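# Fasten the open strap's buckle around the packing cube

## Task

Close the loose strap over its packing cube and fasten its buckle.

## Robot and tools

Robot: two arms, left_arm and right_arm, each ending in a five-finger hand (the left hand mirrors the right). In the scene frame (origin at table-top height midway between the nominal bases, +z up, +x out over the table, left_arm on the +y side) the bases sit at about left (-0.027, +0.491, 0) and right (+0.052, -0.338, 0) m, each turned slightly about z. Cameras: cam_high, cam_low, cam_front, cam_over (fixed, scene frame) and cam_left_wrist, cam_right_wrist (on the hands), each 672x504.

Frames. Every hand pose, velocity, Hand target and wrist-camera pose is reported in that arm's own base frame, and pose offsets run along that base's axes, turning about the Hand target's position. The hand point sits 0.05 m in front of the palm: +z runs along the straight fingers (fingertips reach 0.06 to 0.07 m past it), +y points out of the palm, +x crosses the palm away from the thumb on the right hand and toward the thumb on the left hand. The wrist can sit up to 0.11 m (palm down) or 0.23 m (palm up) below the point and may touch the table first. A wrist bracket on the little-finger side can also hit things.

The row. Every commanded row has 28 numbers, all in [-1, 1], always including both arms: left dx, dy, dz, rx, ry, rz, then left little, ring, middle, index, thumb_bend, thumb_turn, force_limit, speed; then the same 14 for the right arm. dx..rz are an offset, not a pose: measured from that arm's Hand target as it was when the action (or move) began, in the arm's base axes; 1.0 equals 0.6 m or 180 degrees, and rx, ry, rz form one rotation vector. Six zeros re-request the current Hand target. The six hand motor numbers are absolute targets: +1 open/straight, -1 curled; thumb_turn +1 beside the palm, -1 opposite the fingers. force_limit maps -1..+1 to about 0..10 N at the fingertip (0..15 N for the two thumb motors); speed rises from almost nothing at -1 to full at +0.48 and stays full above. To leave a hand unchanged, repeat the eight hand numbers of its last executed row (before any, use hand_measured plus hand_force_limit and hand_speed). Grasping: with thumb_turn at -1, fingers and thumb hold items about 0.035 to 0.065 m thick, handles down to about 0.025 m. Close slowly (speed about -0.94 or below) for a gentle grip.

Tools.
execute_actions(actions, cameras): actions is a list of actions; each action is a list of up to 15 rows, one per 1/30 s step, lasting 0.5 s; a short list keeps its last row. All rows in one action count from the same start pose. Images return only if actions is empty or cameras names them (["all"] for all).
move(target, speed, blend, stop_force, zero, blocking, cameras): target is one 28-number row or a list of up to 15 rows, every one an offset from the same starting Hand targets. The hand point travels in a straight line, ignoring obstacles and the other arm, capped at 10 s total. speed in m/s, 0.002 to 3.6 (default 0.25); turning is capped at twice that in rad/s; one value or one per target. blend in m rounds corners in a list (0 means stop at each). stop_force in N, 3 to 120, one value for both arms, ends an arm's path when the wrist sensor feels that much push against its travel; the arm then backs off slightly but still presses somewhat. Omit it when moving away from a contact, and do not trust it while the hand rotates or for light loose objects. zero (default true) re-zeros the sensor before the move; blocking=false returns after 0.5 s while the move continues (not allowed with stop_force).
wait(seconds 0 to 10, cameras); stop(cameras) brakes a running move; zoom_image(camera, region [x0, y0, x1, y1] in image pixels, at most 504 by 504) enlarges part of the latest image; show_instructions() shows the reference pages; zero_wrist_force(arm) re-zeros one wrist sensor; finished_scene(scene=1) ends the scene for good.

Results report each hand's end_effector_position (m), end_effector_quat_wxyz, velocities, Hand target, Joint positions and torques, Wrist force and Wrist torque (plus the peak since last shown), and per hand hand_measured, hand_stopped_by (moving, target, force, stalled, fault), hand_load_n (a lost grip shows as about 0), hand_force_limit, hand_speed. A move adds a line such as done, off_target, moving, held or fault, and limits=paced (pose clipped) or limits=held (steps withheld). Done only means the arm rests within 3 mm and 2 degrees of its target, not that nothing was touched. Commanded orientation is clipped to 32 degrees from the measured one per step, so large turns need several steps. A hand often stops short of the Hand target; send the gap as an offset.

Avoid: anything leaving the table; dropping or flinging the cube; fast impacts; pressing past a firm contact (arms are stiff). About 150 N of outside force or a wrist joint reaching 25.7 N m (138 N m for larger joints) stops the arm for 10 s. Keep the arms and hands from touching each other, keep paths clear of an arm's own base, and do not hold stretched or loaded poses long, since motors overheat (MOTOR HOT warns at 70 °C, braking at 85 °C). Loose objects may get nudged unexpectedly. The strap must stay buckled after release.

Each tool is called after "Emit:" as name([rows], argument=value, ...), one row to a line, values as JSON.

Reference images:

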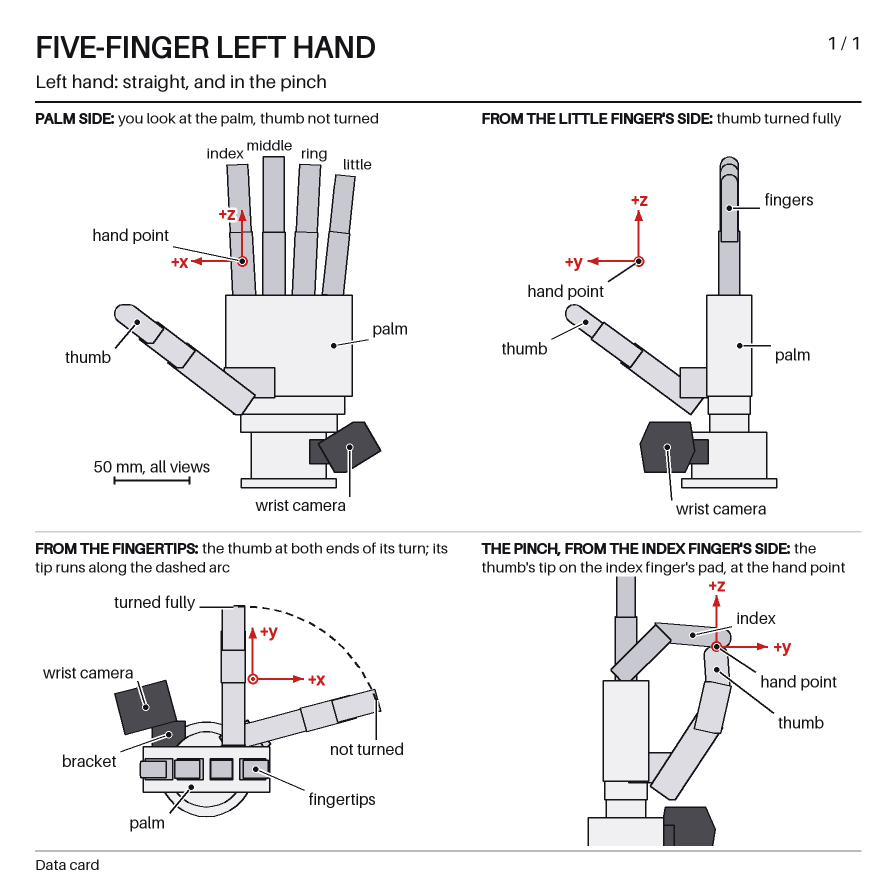

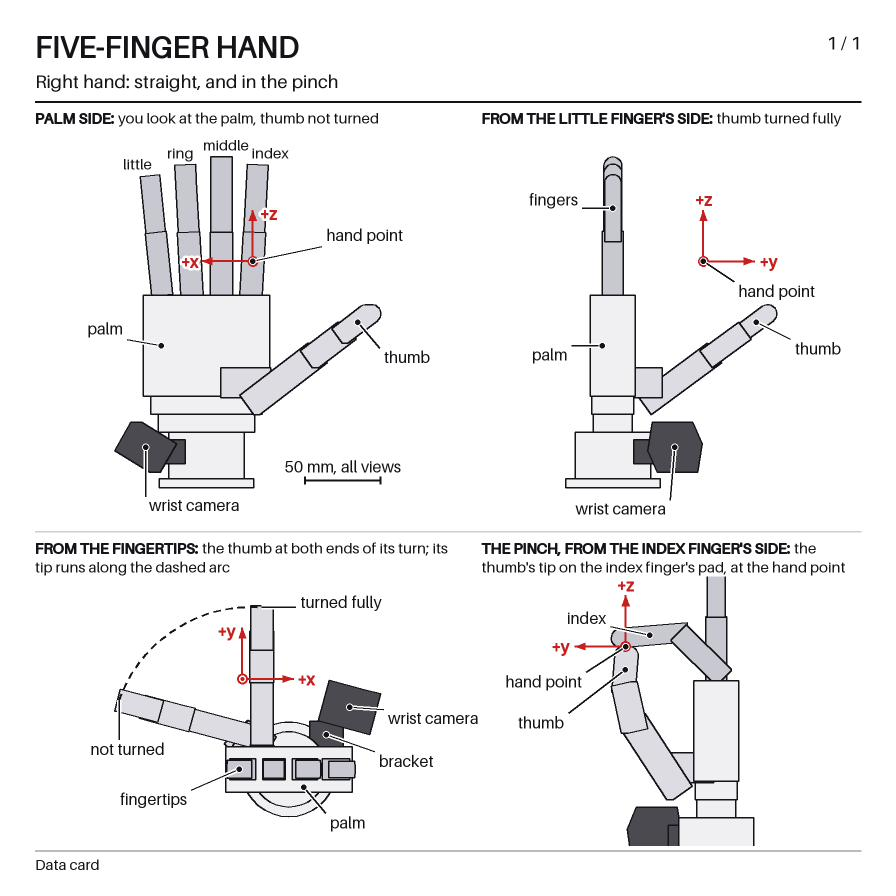

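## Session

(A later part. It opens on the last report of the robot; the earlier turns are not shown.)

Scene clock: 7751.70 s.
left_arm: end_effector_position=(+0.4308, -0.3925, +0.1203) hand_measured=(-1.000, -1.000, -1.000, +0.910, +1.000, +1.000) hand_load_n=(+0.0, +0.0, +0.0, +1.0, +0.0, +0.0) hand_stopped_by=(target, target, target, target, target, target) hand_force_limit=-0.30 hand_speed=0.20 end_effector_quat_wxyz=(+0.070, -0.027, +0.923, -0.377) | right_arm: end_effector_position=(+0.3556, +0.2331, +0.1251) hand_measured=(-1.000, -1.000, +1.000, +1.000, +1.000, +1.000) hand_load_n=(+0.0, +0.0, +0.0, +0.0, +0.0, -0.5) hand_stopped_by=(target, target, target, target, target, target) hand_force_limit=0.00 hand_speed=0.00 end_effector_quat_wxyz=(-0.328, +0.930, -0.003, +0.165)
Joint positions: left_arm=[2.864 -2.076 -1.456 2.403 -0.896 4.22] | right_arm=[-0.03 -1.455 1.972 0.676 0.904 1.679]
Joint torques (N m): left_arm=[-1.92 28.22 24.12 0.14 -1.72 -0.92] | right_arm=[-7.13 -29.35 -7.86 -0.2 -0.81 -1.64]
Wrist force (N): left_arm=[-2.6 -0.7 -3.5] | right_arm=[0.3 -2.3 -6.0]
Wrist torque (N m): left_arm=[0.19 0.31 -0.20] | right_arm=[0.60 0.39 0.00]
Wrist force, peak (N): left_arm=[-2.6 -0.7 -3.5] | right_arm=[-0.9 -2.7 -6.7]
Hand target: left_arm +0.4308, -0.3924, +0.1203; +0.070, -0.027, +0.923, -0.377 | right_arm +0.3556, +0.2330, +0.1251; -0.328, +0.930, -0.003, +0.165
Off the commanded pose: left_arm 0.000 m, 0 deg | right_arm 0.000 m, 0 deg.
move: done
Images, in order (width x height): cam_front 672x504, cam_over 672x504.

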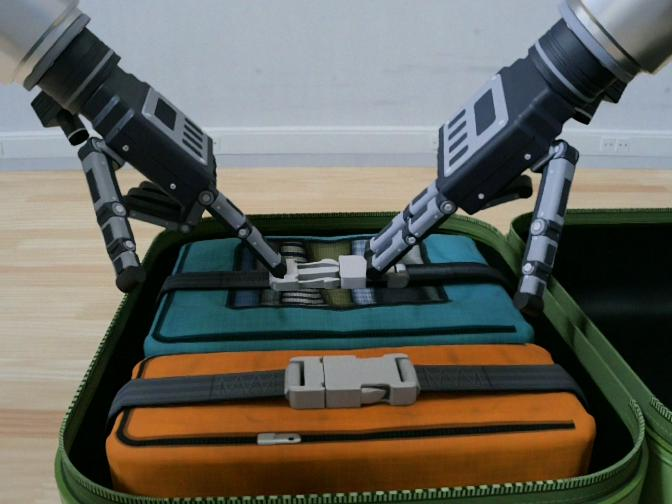

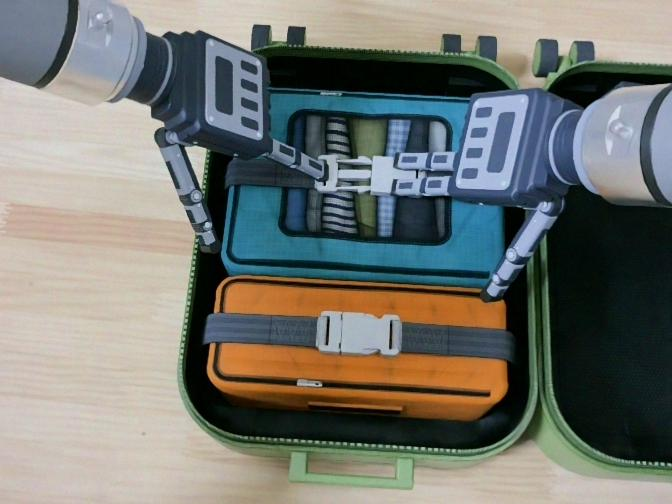

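Emit:
move([
  [0,0,0,0,0,0,-1,-1,-1,0.91,1,1,-0.3,0.2, 0.0068,-0.0016,0,0,0,0.0122,-1,-1,1,1,1,1,0.0,0.0],
], speed=0.015, cameras=["cam_over", "cam_front"])

Emit:
zoom_image(camera="cam_over", region=[325, 150, 385, 205])

Emit:
zoom_image(camera="cam_front", region=[318, 252, 358, 292])

Scene clock: 7772.00 s.
left_arm: end_effector_position=(+0.4308, -0.3924, +0.1203) hand_measured=(-1.000, -1.000, -1.000, +0.910, +1.000, +1.000) hand_load_n=(+0.5, +0.0, +0.0, +1.0, +0.0, +0.0) hand_stopped_by=(target, target, target, target, target, target) hand_force_limit=-0.30 hand_speed=0.20 end_effector_quat_wxyz=(+0.070, -0.027, +0.923, -0.377) | right_arm: end_effector_position=(+0.3597, +0.2321, +0.1251) hand_measured=(-1.000, -1.000, +1.000, +1.000, +1.000, +1.000) hand_load_n=(+0.0, +0.0, +0.0, +0.5, -0.5, +0.0) hand_stopped_by=(target, target, target, target, target, target) hand_force_limit=0.00 hand_speed=0.00 end_effector_quat_wxyz=(-0.331, +0.930, +0.015, +0.158)
Joint positions: left_arm=[2.865 -2.076 -1.456 2.403 -0.896 4.22] | right_arm=[-0.039 -1.432 1.955 0.706 0.887 1.622]
Joint torques (N m): left_arm=[2.63 49.11 6.48 -2.56 3.06 1.85] | right_arm=[-1.34 -25.09 -14.01 0.15 0.03 1.85]
Wrist force (N): left_arm=[-2.5 -0.5 -3.1] | right_arm=[-0.7 -2.6 -6.0]
Wrist torque (N m): left_arm=[0.16 0.31 -0.20] | right_arm=[0.64 0.31 -0.03]
Wrist force, peak (N): left_arm=[-2.4 -0.8 -3.7] | right_arm=[-0.6 -2.9 -6.4]
Hand target: left_arm +0.4308, -0.3924, +0.1203; +0.070, -0.027, +0.923, -0.377 | right_arm +0.3597, +0.2321, +0.1251; -0.331, +0.930, +0.015, +0.158
Off the commanded pose: left_arm 0.000 m, 0 deg | right_arm 0.000 m, 0 deg.
move: done
Images, in order (width x height): cam_front 672x504, cam_over 672x504.

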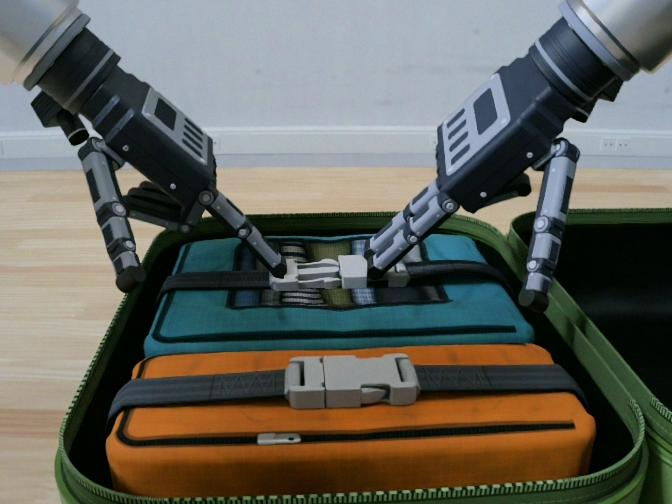

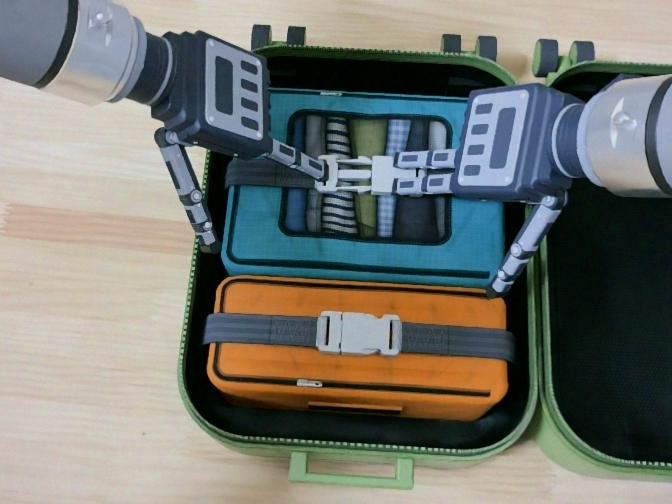

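Scaled by 8.400.

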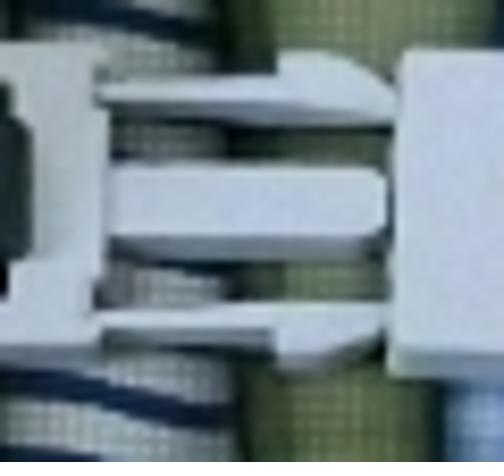

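Scaled by 12.600.

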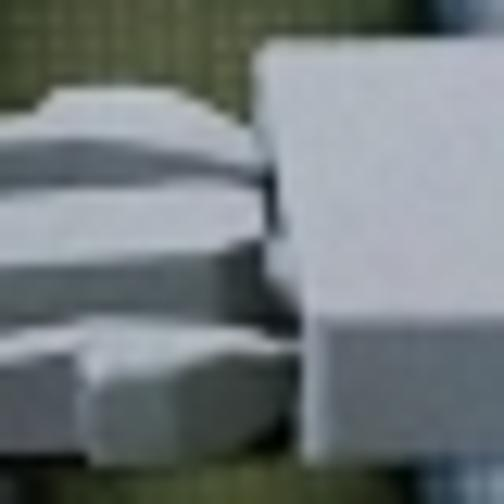

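Emit:
move([
  [0,-0.0042,-0.0007,0,0,0,-1,-1,-1,0.91,1,1,-0.3,0.2, 0,0,0,0,0,0,-1,-1,1,1,1,1,0.0,0.0],
], speed=0.015, cameras=["cam_over", "cam_front"])

Emit:
zoom_image(camera="cam_over", region=[325, 150, 385, 205])

Emit:
zoom_image(camera="cam_front", region=[278, 247, 358, 297])

Scene clock: 7783.80 s.
left_arm: end_effector_position=(+0.4308, -0.3950, +0.1199) hand_measured=(-1.000, -1.000, -1.000, +0.910, +1.000, +1.000) hand_load_n=(+0.0, +0.0, +0.0, +1.0, +0.0, +0.0) hand_stopped_by=(target, target, target, target, target, target) hand_force_limit=-0.30 hand_speed=0.20 end_effector_quat_wxyz=(+0.070, -0.027, +0.923, -0.377) | right_arm: end_effector_position=(+0.3597, +0.2321, +0.1251) hand_measured=(-1.000, -1.000, +1.000, +1.000, +1.000, +1.000) hand_load_n=(+0.0, +0.0, +0.5, +0.5, +0.0, +0.0) hand_stopped_by=(target, target, target, target, target, target) hand_force_limit=0.00 hand_speed=0.00 end_effector_quat_wxyz=(-0.331, +0.930, +0.015, +0.158)
Joint positions: left_arm=[2.859 -2.079 -1.452 2.405 -0.898 4.215] | right_arm=[-0.039 -1.432 1.955 0.706 0.887 1.622]
Joint torques (N m): left_arm=[-0.57 29.37 23.58 0.04 -1.58 -0.39] | right_arm=[4.26 -31.66 -7.65 -0.37 0.88 2.25]
Wrist force (N): left_arm=[-2.4 0.0 -4.4] | right_arm=[-0.7 -2.3 -5.5]
Wrist torque (N m): left_arm=[0.25 0.27 -0.19] | right_arm=[0.61 0.31 -0.07]
Wrist force, peak (N): left_arm=[-2.5 1.1 -5.3] | right_arm=[-0.6 -3.0 -6.4]
Hand target: left_arm +0.4308, -0.3949, +0.1199; +0.070, -0.027, +0.923, -0.377 | right_arm +0.3597, +0.2321, +0.1251; -0.331, +0.930, +0.015, +0.158
Off the commanded pose: left_arm 0.000 m, 0 deg | right_arm 0.000 m, 0 deg.
move: done
Images, in order (width x height): cam_front 672x504, cam_over 672x504.

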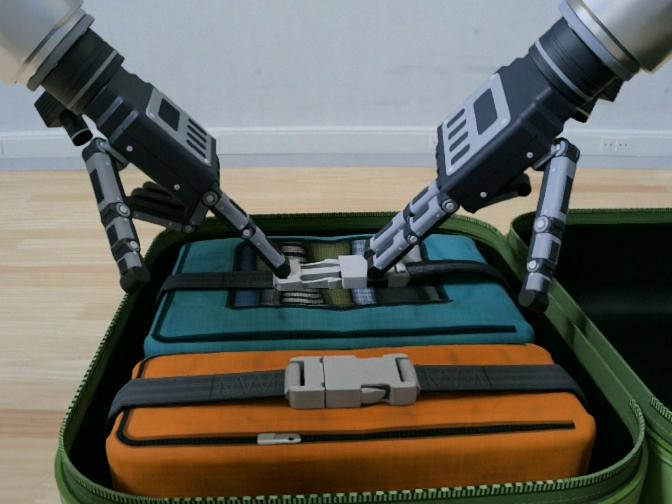

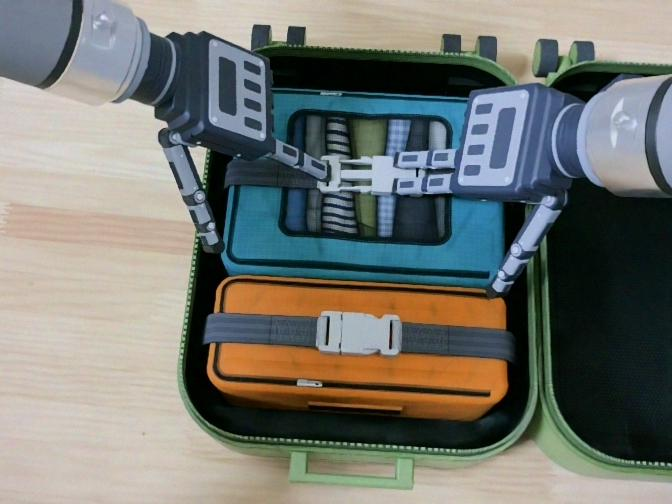

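Scaled by 8.400.

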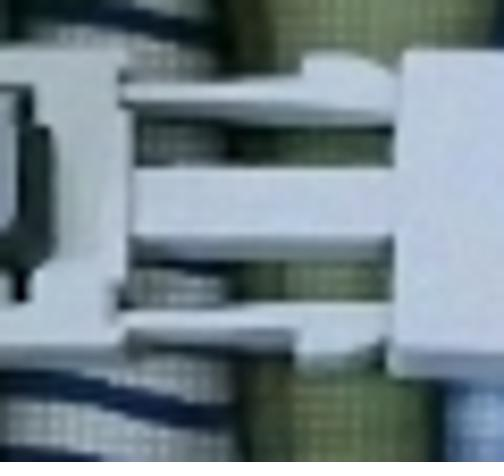

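Scaled by 6.300.

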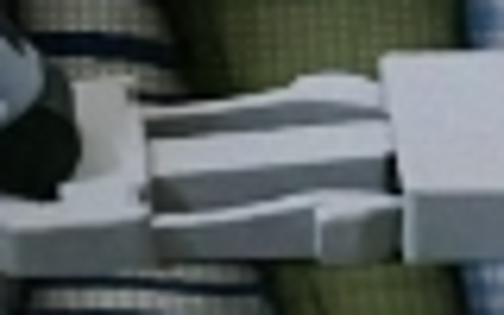

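Emit:
move([
  [0,-0.0042,-0.0015,0,0,0,-1,-1,-1,0.91,1,1,-0.3,0.2, 0,0,-0.0012,0,0,0,-1,-1,1,1,1,1,0.0,0.0],
], speed=0.015, cameras=["cam_over", "cam_front"])

Emit:
zoom_image(camera="cam_over", region=[325, 150, 385, 205])

Emit:
zoom_image(camera="cam_front", region=[278, 247, 358, 297])

Scene clock: 7791.73 s.
left_arm: end_effector_position=(+0.4308, -0.3975, +0.1190) hand_measured=(-1.000, -1.000, -1.000, +0.910, +1.000, +1.000) hand_load_n=(+0.0, +0.0, +0.0, -1.5, +0.0, +0.0) hand_stopped_by=(target, target, target, target, target, target) hand_force_limit=-0.30 hand_speed=0.20 end_effector_quat_wxyz=(+0.070, -0.027, +0.923, -0.377) | right_arm: end_effector_position=(+0.3597, +0.2321, +0.1243) hand_measured=(-1.000, -1.000, +1.000, +1.000, +1.000, +1.000) hand_load_n=(+0.0, +0.0, +0.0, +0.5, +0.0, +0.0) hand_stopped_by=(target, target, target, target, target, target) hand_force_limit=0.00 hand_speed=0.00 end_effector_quat_wxyz=(-0.331, +0.930, +0.015, +0.158)
Joint positions: left_arm=[2.854 -2.082 -1.449 2.409 -0.9 4.209] | right_arm=[-0.039 -1.431 1.956 0.704 0.887 1.622]
Joint torques (N m): left_arm=[-1.65 28.08 24.22 0.18 -1.39 -0.51] | right_arm=[3.47 -9.6 -7.76 -0.16 -1.45 2.16]
Wrist force (N): left_arm=[-3.0 0.3 -9.4] | right_arm=[0.3 -2.6 -8.3]
Wrist torque (N m): left_arm=[0.40 0.27 -0.21] | right_arm=[0.73 0.37 -0.02]
Wrist force, peak (N): left_arm=[-3.0 0.3 -9.4] | right_arm=[0.0 -2.6 -8.6]
Hand target: left_arm +0.4308, -0.3975, +0.1190; +0.070, -0.027, +0.923, -0.377 | right_arm +0.3597, +0.2321, +0.1243; -0.331, +0.930, +0.015, +0.158
Off the commanded pose: left_arm 0.000 m, 0 deg | right_arm 0.000 m, 0 deg.
move: done
Images, in order (width x height): cam_front 672x504, cam_over 672x504.

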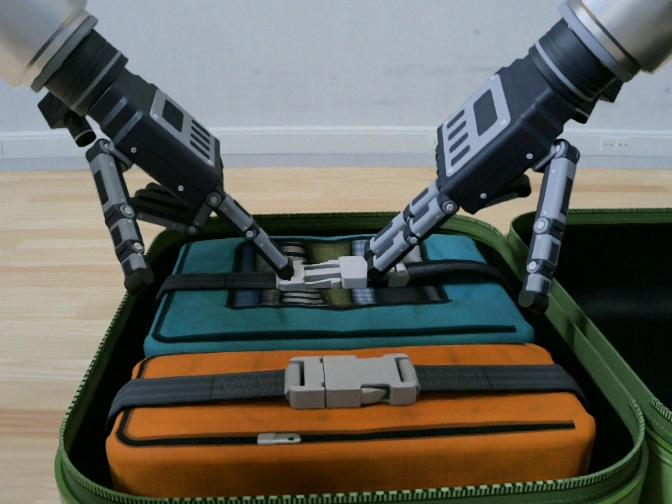

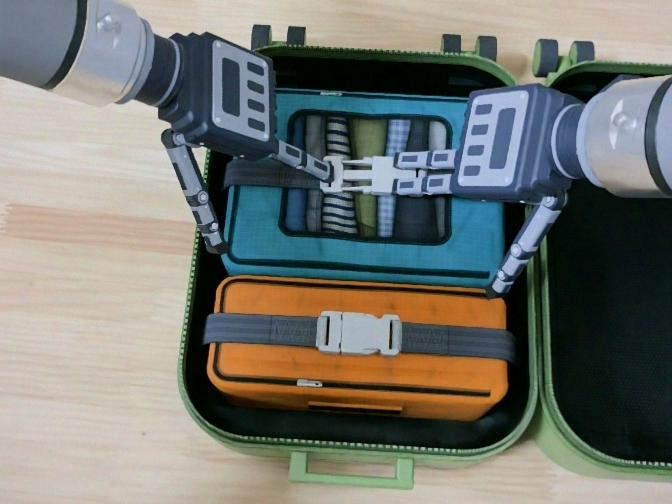

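Scaled by 8.400.

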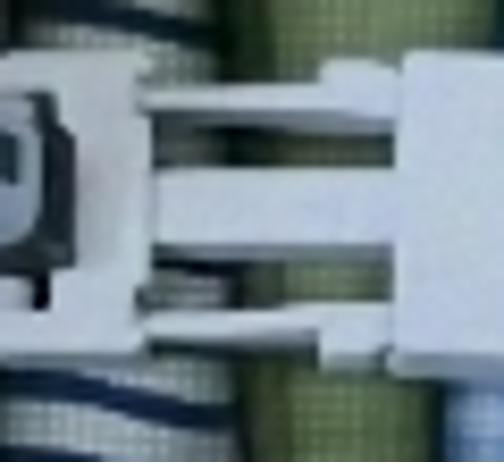

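Scaled by 6.300.

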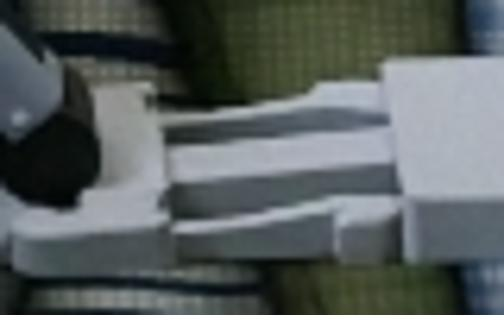

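Emit:
move([
  [0,0,-0.0008,0,0,0,-1,-1,-1,0.91,1,1,-0.3,0.2, 0.0047,-0.001,-0.0012,0,0,0.0083,-1,-1,1,1,1,1,0.0,0.0],
  [0,-0.0033,-0.0022,0,0,0,-1,-1,-1,0.91,1,1,-0.3,0.2, 0.0047,-0.001,-0.0022,0,0,0.0083,-1,-1,1,1,1,1,0.0,0.0],
], speed=0.015, cameras=["cam_over", "cam_front"])

Emit:
zoom_image(camera="cam_over", region=[325, 150, 385, 205])

Emit:
zoom_image(camera="cam_front", region=[278, 247, 358, 297])

Scene clock: 7803.70 s.
left_arm: end_effector_position=(+0.4309, -0.3995, +0.1176) hand_measured=(-1.000, -1.000, -1.000, +0.910, +1.000, +1.000) hand_load_n=(+0.5, +0.0, +0.0, -2.5, +0.0, -0.5) hand_stopped_by=(target, target, target, target, target, target) hand_force_limit=-0.30 hand_speed=0.20 end_effector_quat_wxyz=(+0.070, -0.027, +0.923, -0.377) | right_arm: end_effector_position=(+0.3625, +0.2315, +0.1230) hand_measured=(-1.000, -1.000, +1.000, +1.000, +1.000, +1.000) hand_load_n=(+0.0, +0.0, +0.0, +0.5, +0.0, +0.0) hand_stopped_by=(target, target, target, target, target, target) hand_force_limit=0.00 hand_speed=0.00 end_effector_quat_wxyz=(-0.333, +0.930, +0.027, +0.154)
Joint positions: left_arm=[2.85 -2.085 -1.447 2.413 -0.902 4.204] | right_arm=[-0.045 -1.413 1.946 0.721 0.877 1.583]
Joint torques (N m): left_arm=[0.16 37.01 19.7 -1.28 -0.54 1.67] | right_arm=[0.43 -11.78 -5.33 0.41 2.15 2.16]
Wrist force (N): left_arm=[-3.9 0.8 -16.8] | right_arm=[1.0 -2.7 -12.7]
Wrist torque (N m): left_arm=[0.81 0.24 -0.26] | right_arm=[1.05 0.44 0.04]
Wrist force, peak (N): left_arm=[-3.9 0.4 -17.1] | right_arm=[0.9 -3.2 -13.1]
Hand target: left_arm +0.4308, -0.3994, +0.1176; +0.070, -0.027, +0.923, -0.377 | right_arm +0.3625, +0.2315, +0.1230; -0.333, +0.930, +0.027, +0.154
Off the commanded pose: left_arm 0.000 m, 0 deg | right_arm 0.000 m, 0 deg.
move: done
Images, in order (width x height): cam_front 672x504, cam_over 672x504.

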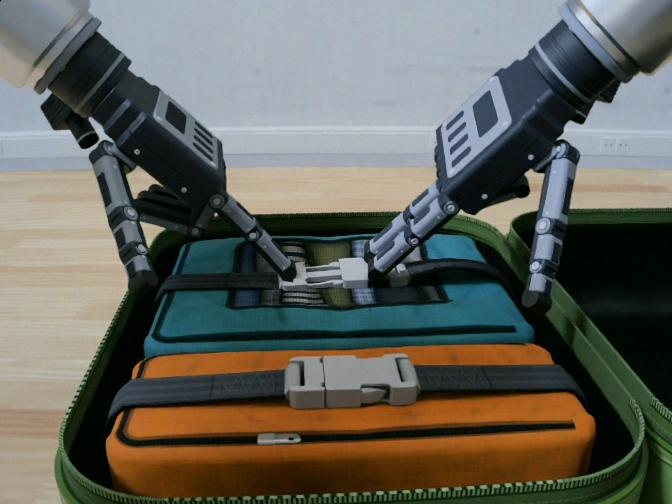

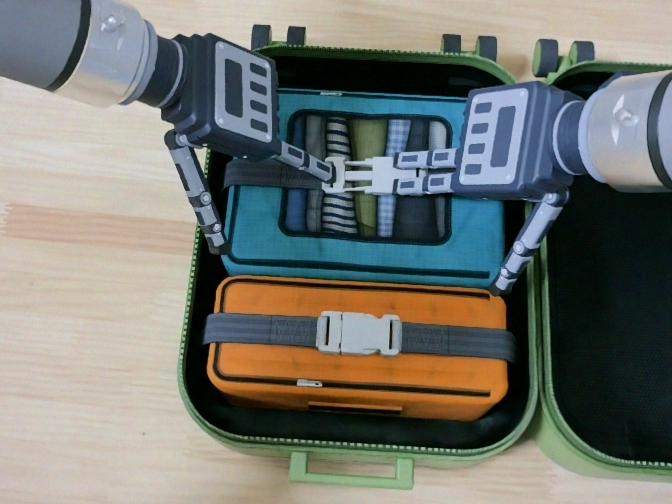

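Scaled by 8.400.

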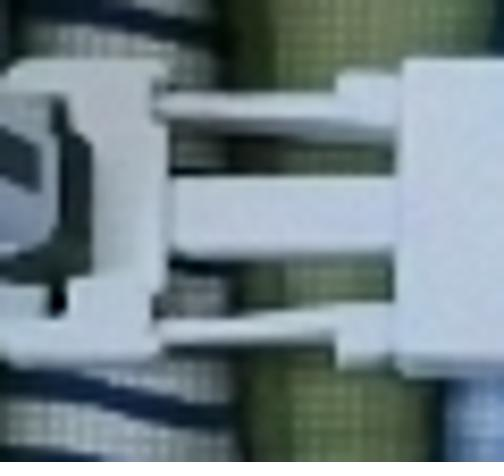

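Scaled by 6.300.

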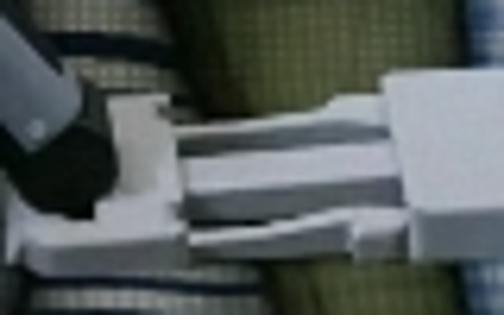

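Emit:
move([
  [0,-0.0033,-0.0006,0,0,0,-1,-1,-1,0.91,1,1,-0.3,0.2, 0,0,-0.0015,0,0,0,-1,-1,1,1,1,1,0.0,0.0],
], speed=0.015, cameras=["cam_over", "cam_front"])

Emit:
zoom_image(camera="cam_over", region=[325, 150, 385, 205])

Emit:
zoom_image(camera="cam_front", region=[278, 247, 358, 297])

Scene clock: 7813.90 s.
left_arm: end_effector_position=(+0.4308, -0.4015, +0.1173) hand_measured=(-1.000, -1.000, -1.000, +0.910, +1.000, +1.000) hand_load_n=(+0.0, +0.0, +0.0, -5.0, +0.0, +0.0) hand_stopped_by=(target, target, target, target, target, target) hand_force_limit=-0.30 hand_speed=0.20 end_effector_quat_wxyz=(+0.070, -0.027, +0.923, -0.377) | right_arm: end_effector_position=(+0.3625, +0.2315, +0.1221) hand_measured=(-1.000, -1.000, +1.000, +1.000, +1.000, +1.000) hand_load_n=(+0.0, +0.0, +0.0, +0.5, +0.0, +0.0) hand_stopped_by=(target, target, target, target, target, target) hand_force_limit=0.00 hand_speed=0.00 end_effector_quat_wxyz=(-0.333, +0.930, +0.027, +0.154)
Joint positions: left_arm=[2.847 -2.087 -1.443 2.414 -0.904 4.2] | right_arm=[-0.044 -1.412 1.947 0.718 0.877 1.584]
Joint torques (N m): left_arm=[-8.62 21.39 21.86 1.42 -0.88 -0.55] | right_arm=[4.34 -8.51 -5.92 -0.3 1.89 1.88]
Wrist force (N): left_arm=[-5.3 1.3 -23.9] | right_arm=[1.9 -2.8 -16.8]
Wrist torque (N m): left_arm=[1.09 0.18 -0.34] | right_arm=[1.23 0.59 0.07]
Wrist force, peak (N): left_arm=[-5.3 1.3 -23.9] | right_arm=[1.8 -2.7 -16.9]
Hand target: left_arm +0.4308, -0.4014, +0.1173; +0.070, -0.027, +0.923, -0.377 | right_arm +0.3625, +0.2315, +0.1221; -0.333, +0.930, +0.027, +0.154
Off the commanded pose: left_arm 0.000 m, 0 deg | right_arm 0.000 m, 0 deg.
move: done
Images, in order (width x height): cam_front 672x504, cam_over 672x504.

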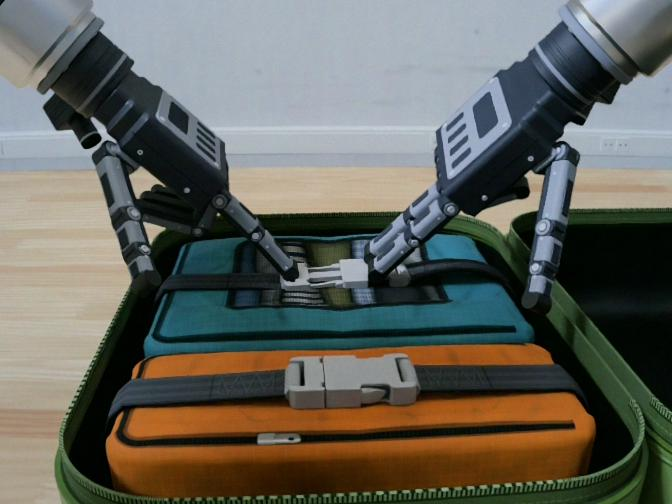

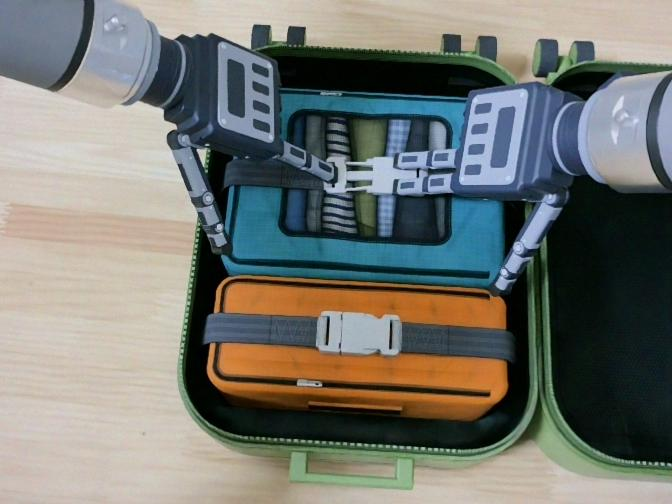

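Scaled by 8.400.

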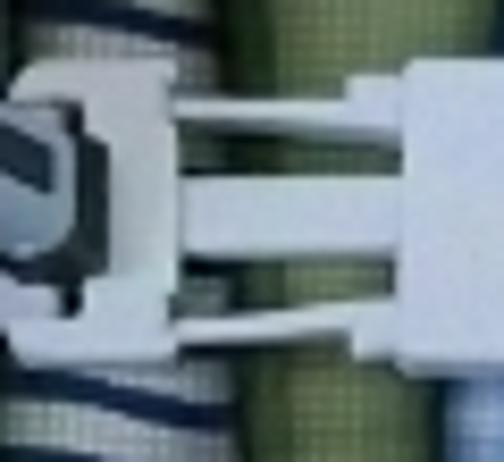

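Scaled by 6.300.

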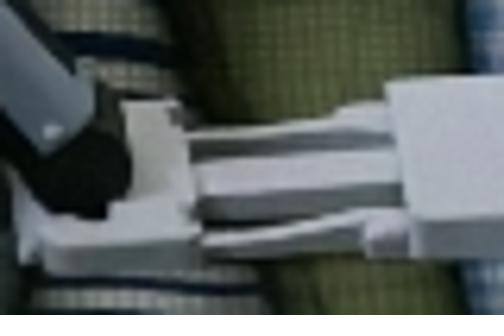

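Emit:
move([
  [0,0,-0.0008,0,0,0,-1,-1,-1,0.91,1,1,-0.3,0.2, 0,0,-0.002,0,0,0,-1,-1,1,1,1,1,0.0,0.0],
  [0,-0.0033,-0.0016,0,0,0,-1,-1,-1,0.91,1,1,-0.3,0.2, 0,0,-0.002,0,0,0,-1,-1,1,1,1,1,0.0,0.0],
], speed=0.015, cameras=["cam_over", "cam_front"])

Emit:
zoom_image(camera="cam_over", region=[325, 150, 385, 205])

Emit:
zoom_image(camera="cam_front", region=[278, 247, 358, 297])

Scene clock: 7829.00 s.
left_arm: end_effector_position=(+0.4308, -0.4035, +0.1163) hand_measured=(-1.000, -1.000, -1.000, +0.910, +1.000, +1.000) hand_load_n=(+0.0, +0.0, +0.0, -3.5, +0.0, +0.0) hand_stopped_by=(target, target, target, target, target, target) hand_force_limit=-0.30 hand_speed=0.20 end_effector_quat_wxyz=(+0.070, -0.027, +0.923, -0.377) | right_arm: end_effector_position=(+0.3625, +0.2315, +0.1209) hand_measured=(-1.000, -1.000, +1.000, +1.000, +1.000, +1.000) hand_load_n=(+0.0, +0.5, +0.5, +0.5, +0.0, +0.0) hand_stopped_by=(target, target, target, target, target, target) hand_force_limit=0.00 hand_speed=0.00 end_effector_quat_wxyz=(-0.333, +0.930, +0.027, +0.154)
Joint positions: left_arm=[2.843 -2.09 -1.441 2.418 -0.905 4.195] | right_arm=[-0.044 -1.411 1.949 0.715 0.877 1.584]
Joint torques (N m): left_arm=[-4.09 27.39 12.69 0.48 -0.8 1.91] | right_arm=[4.4 -9.84 -6.52 1.1 0.02 1.89]
Wrist force (N): left_arm=[-6.9 -1.1 -32.9] | right_arm=[3.3 -4.1 -21.3]
Wrist torque (N m): left_arm=[1.65 0.12 -0.44] | right_arm=[1.53 0.69 0.14]
Wrist force, peak (N): left_arm=[-6.9 -1.1 -32.9] | right_arm=[3.4 -4.2 -21.7]
Hand target: left_arm +0.4308, -0.4034, +0.1163; +0.070, -0.027, +0.923, -0.377 | right_arm +0.3625, +0.2315, +0.1209; -0.333, +0.930, +0.027, +0.154
Off the commanded pose: left_arm 0.000 m, 0 deg | right_arm 0.000 m, 0 deg.
move: done
Images, in order (width x height): cam_front 672x504, cam_over 672x504.

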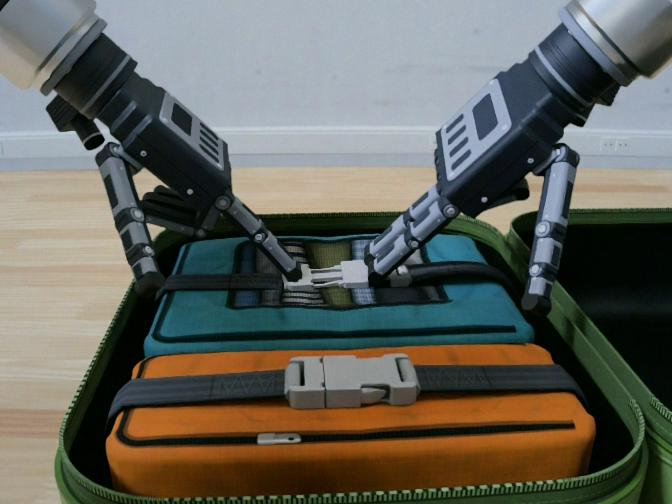

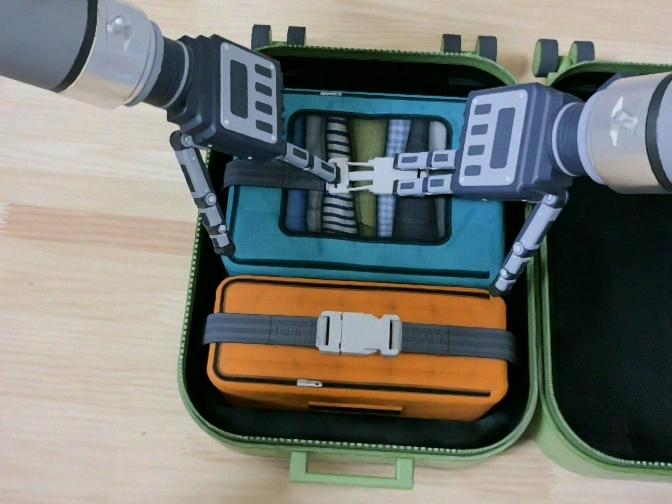

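Scaled by 8.400.

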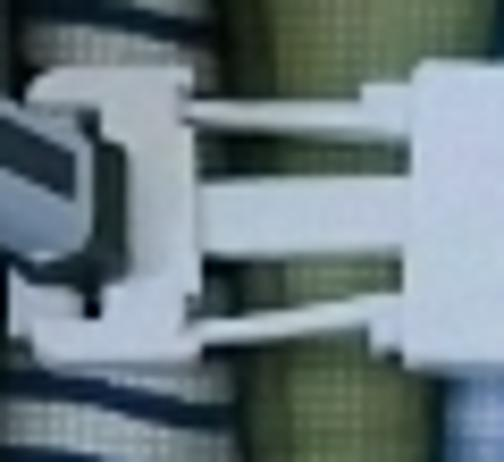

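Scaled by 6.300.

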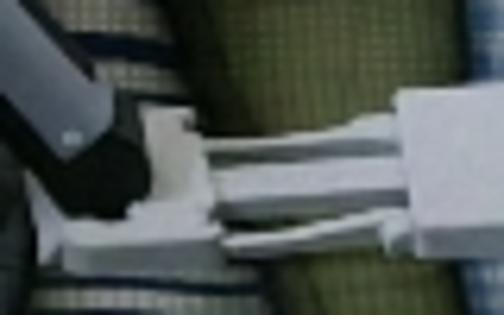

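Emit:
move([
  [0.0025,0,0,0,0,0,-1,-1,-1,0.91,1,1,-0.3,0.2, 0,0,-0.003,0,0,0,-1,-1,1,1,1,1,0.0,0.0],
], speed=0.01, cameras=["cam_over", "cam_front"])

Emit:
zoom_image(camera="cam_over", region=[325, 150, 385, 205])

Emit:
zoom_image(camera="cam_front", region=[278, 247, 378, 297])

Scene clock: 7845.73 s.
left_arm: end_effector_position=(+0.4323, -0.4034, +0.1163) hand_measured=(-1.000, -1.000, -1.000, +0.910, +1.000, +1.000) hand_load_n=(+0.0, +0.0, +0.0, -1.0, +0.0, +0.0) hand_stopped_by=(target, target, target, target, target, target) hand_force_limit=-0.30 hand_speed=0.20 end_effector_quat_wxyz=(+0.070, -0.027, +0.923, -0.377) | right_arm: end_effector_position=(+0.3625, +0.2315, +0.1191) hand_measured=(-1.000, -1.000, +1.000, +1.000, +1.000, +1.000) hand_load_n=(+0.5, +0.0, +0.5, +2.0, +0.0, +0.0) hand_stopped_by=(target, target, target, target, target, target) hand_force_limit=0.00 hand_speed=0.00 end_effector_quat_wxyz=(-0.333, +0.930, +0.027, +0.154)
Joint positions: left_arm=[2.844 -2.093 -1.436 2.415 -0.905 4.196] | right_arm=[-0.044 -1.408 1.951 0.71 0.877 1.584]
Joint torques (N m): left_arm=[0.97 23.51 21.76 0.16 2.64 1.79] | right_arm=[4.72 -0.93 1.28 0.05 2.79 1.78]
Wrist force (N): left_arm=[-0.8 -1.4 -23.5] | right_arm=[10.7 -15.3 -33.7]
Wrist torque (N m): left_arm=[1.17 0.48 -0.21] | right_arm=[2.58 1.32 0.49]
Wrist force, peak (N): left_arm=[-6.9 -1.1 -32.8] | right_arm=[10.7 -15.3 -33.7]
Hand target: left_arm +0.4323, -0.4034, +0.1163; +0.070, -0.027, +0.923, -0.377 | right_arm +0.3625, +0.2315, +0.1191; -0.333, +0.930, +0.027, +0.154
Off the commanded pose: left_arm 0.000 m, 0 deg | right_arm 0.000 m, 0 deg.
move: done
Images, in order (width x height): cam_front 672x504, cam_over 672x504.

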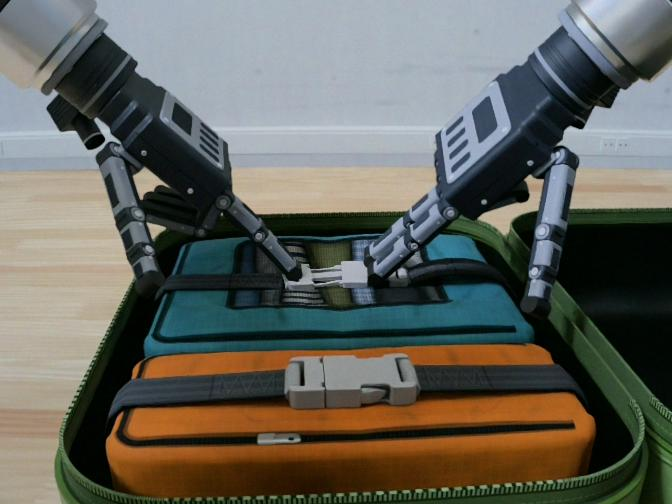

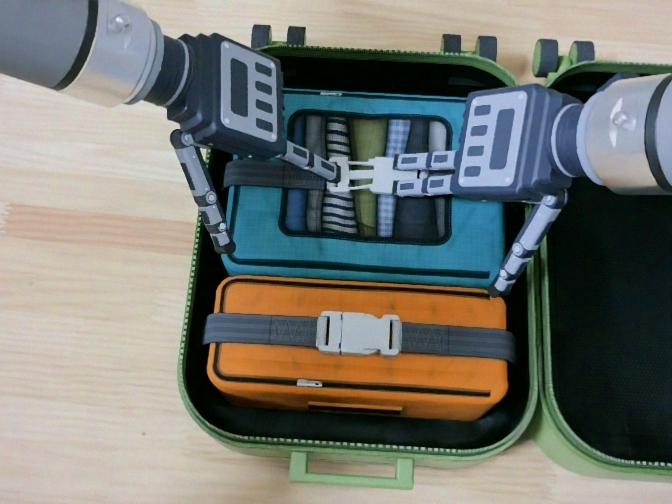

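Scaled by 8.400.

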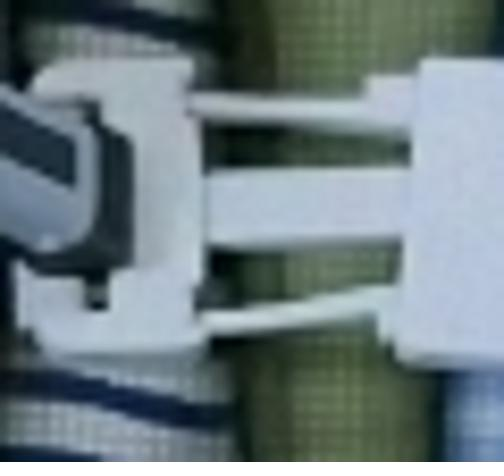

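Scaled by 5.040.

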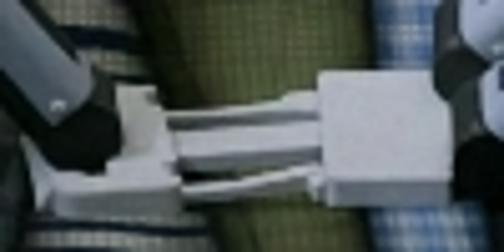

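Emit:
move([
  [0,0,0,0,0,0,-1,-1,-1,0.91,1,1,-0.3,0.2, 0.0127,-0.001,0.0008,0,0,0.0222,-1,-1,1,1,1,1,0.0,0.0],
], speed=0.015, cameras=["cam_over", "cam_front"])

Emit:
zoom_image(camera="cam_over", region=[325, 150, 405, 205])

Emit:
zoom_image(camera="cam_front", region=[278, 247, 378, 297])

Scene clock: 7875.90 s.
left_arm: end_effector_position=(+0.4323, -0.4034, +0.1163) hand_measured=(-1.000, -1.000, -1.000, +0.910, +1.000, +1.000) hand_load_n=(+0.5, +0.0, +0.0, -0.5, +0.0, -0.5) hand_stopped_by=(target, target, target, target, target, target) hand_force_limit=-0.30 hand_speed=0.20 end_effector_quat_wxyz=(+0.070, -0.027, +0.923, -0.377) | right_arm: end_effector_position=(+0.3701, +0.2309, +0.1196) hand_measured=(-1.000, -1.000, +1.000, +1.000, +1.000, +1.000) hand_load_n=(+0.0, +0.5, +0.5, +2.0, +0.0, +0.0) hand_stopped_by=(target, target, target, target, target, target) hand_force_limit=0.00 hand_speed=0.00 end_effector_quat_wxyz=(-0.339, +0.928, +0.060, +0.142)
Joint positions: left_arm=[2.844 -2.093 -1.436 2.415 -0.905 4.196] | right_arm=[-0.053 -1.366 1.916 0.768 0.855 1.484]
Joint torques (N m): left_arm=[-5.78 43.1 4.52 1.57 -2.45 -1.27] | right_arm=[-2.89 -21.7 -7.85 -1.63 2.26 1.73]
Wrist force (N): left_arm=[-2.6 -1.8 -21.5] | right_arm=[1.8 -12.7 -24.1]
Wrist torque (N m): left_arm=[1.15 0.37 -0.31] | right_arm=[2.00 0.72 0.07]
Wrist force, peak (N): left_arm=[-1.1 -1.4 -23.7] | right_arm=[12.2 -15.6 -34.7]
Hand target: left_arm +0.4323, -0.4034, +0.1163; +0.070, -0.027, +0.923, -0.377 | right_arm +0.3701, +0.2309, +0.1196; -0.339, +0.928, +0.060, +0.142
Off the commanded pose: left_arm 0.000 m, 0 deg | right_arm 0.000 m, 0 deg.
move: done
Images, in order (width x height): cam_front 672x504, cam_over 672x504.

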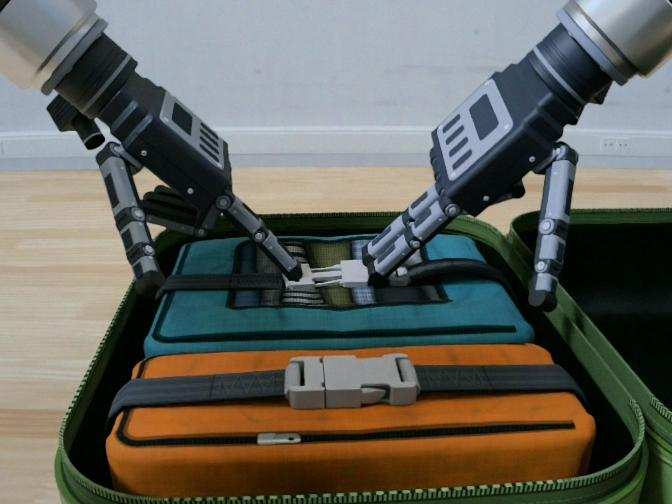

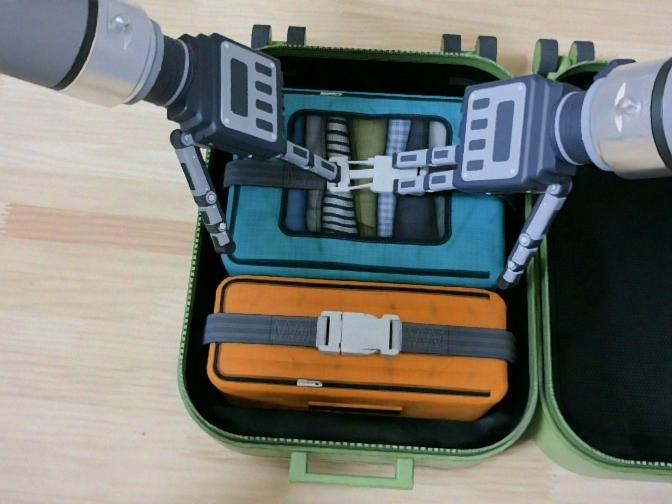

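Scaled by 6.300.

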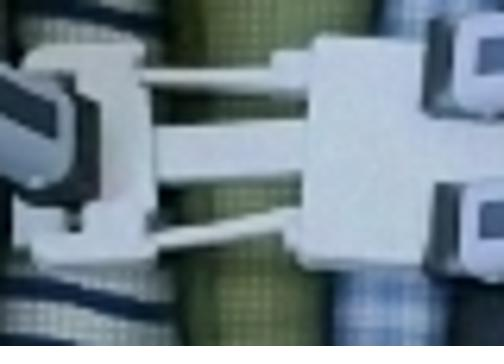

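Scaled by 5.040.

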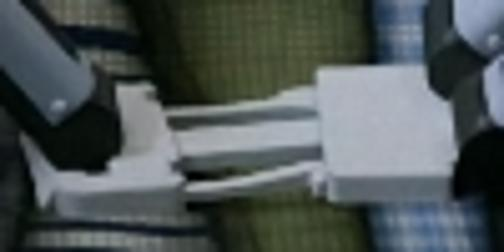

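Emit:
move([
  [0,0,0,0,0,0,-1,-1,-1,0.91,1,1,-0.3,0.2, 0.005,0,0,0,0,0,-1,-1,1,1,1,1,0.0,0.0],
], speed=0.01, cameras=["cam_over", "cam_front"])

Emit:
zoom_image(camera="cam_over", region=[325, 150, 405, 205])

Scene clock: 7902.83 s.
left_arm: end_effector_position=(+0.4323, -0.4034, +0.1163) hand_measured=(-1.000, -1.000, -1.000, +0.910, +1.000, +1.000) hand_load_n=(+0.0, +0.0, +0.0, +1.5, +0.0, +0.0) hand_stopped_by=(target, target, target, target, target, target) hand_force_limit=-0.30 hand_speed=0.20 end_effector_quat_wxyz=(+0.070, -0.027, +0.923, -0.377) | right_arm: end_effector_position=(+0.3732, +0.2309, +0.1196) hand_measured=(-1.000, -1.000, +1.000, +1.000, +1.000, +1.000) hand_load_n=(+0.0, +0.0, +1.5, +1.5, +0.0, +0.0) hand_stopped_by=(target, target, target, target, target, target) hand_force_limit=0.00 hand_speed=0.00 end_effector_quat_wxyz=(-0.339, +0.928, +0.060, +0.142)
Joint positions: left_arm=[2.844 -2.093 -1.436 2.415 -0.905 4.196] | right_arm=[-0.053 -1.359 1.908 0.769 0.855 1.485]
Joint torques (N m): left_arm=[-5.68 43.51 4.86 0 -2.33 -1.37] | right_arm=[3.75 -15.31 -11.67 -0.17 5.95 1.82]
Wrist force (N): left_arm=[-4.8 -2.8 -17.1] | right_arm=[-1.9 -16.1 -25.4]
Wrist torque (N m): left_arm=[0.93 0.19 -0.42] | right_arm=[2.14 0.34 -0.34]
Wrist force, peak (N): left_arm=[-2.4 -2.3 -21.9] | right_arm=[-2.0 -15.9 -25.5]
Hand target: left_arm +0.4323, -0.4034, +0.1163; +0.070, -0.027, +0.923, -0.377 | right_arm +0.3731, +0.2309, +0.1196; -0.339, +0.928, +0.060, +0.142
Off the commanded pose: left_arm 0.000 m, 0 deg | right_arm 0.000 m, 0 deg.
move: done
Images, in order (width x height): cam_front 672x504, cam_over 672x504.

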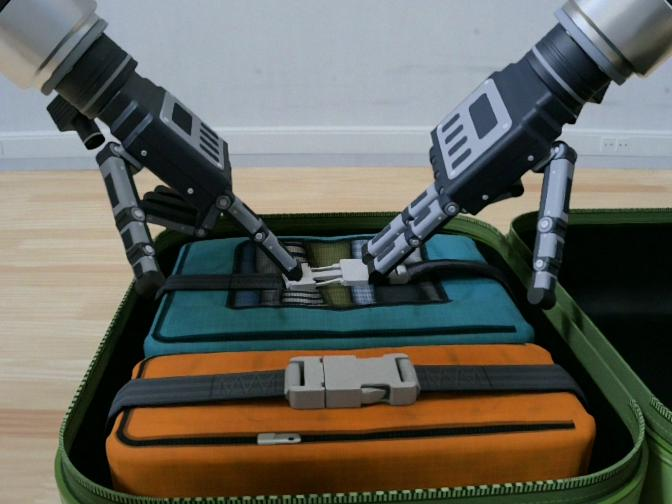

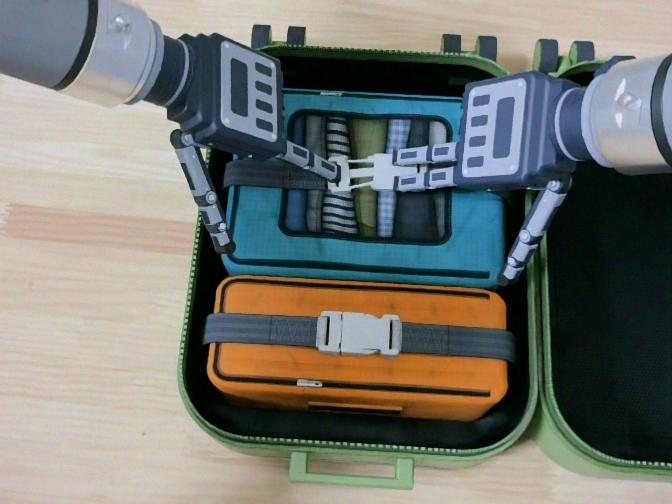

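Scaled by 6.300.

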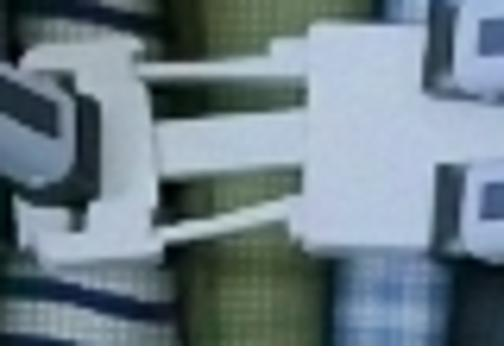

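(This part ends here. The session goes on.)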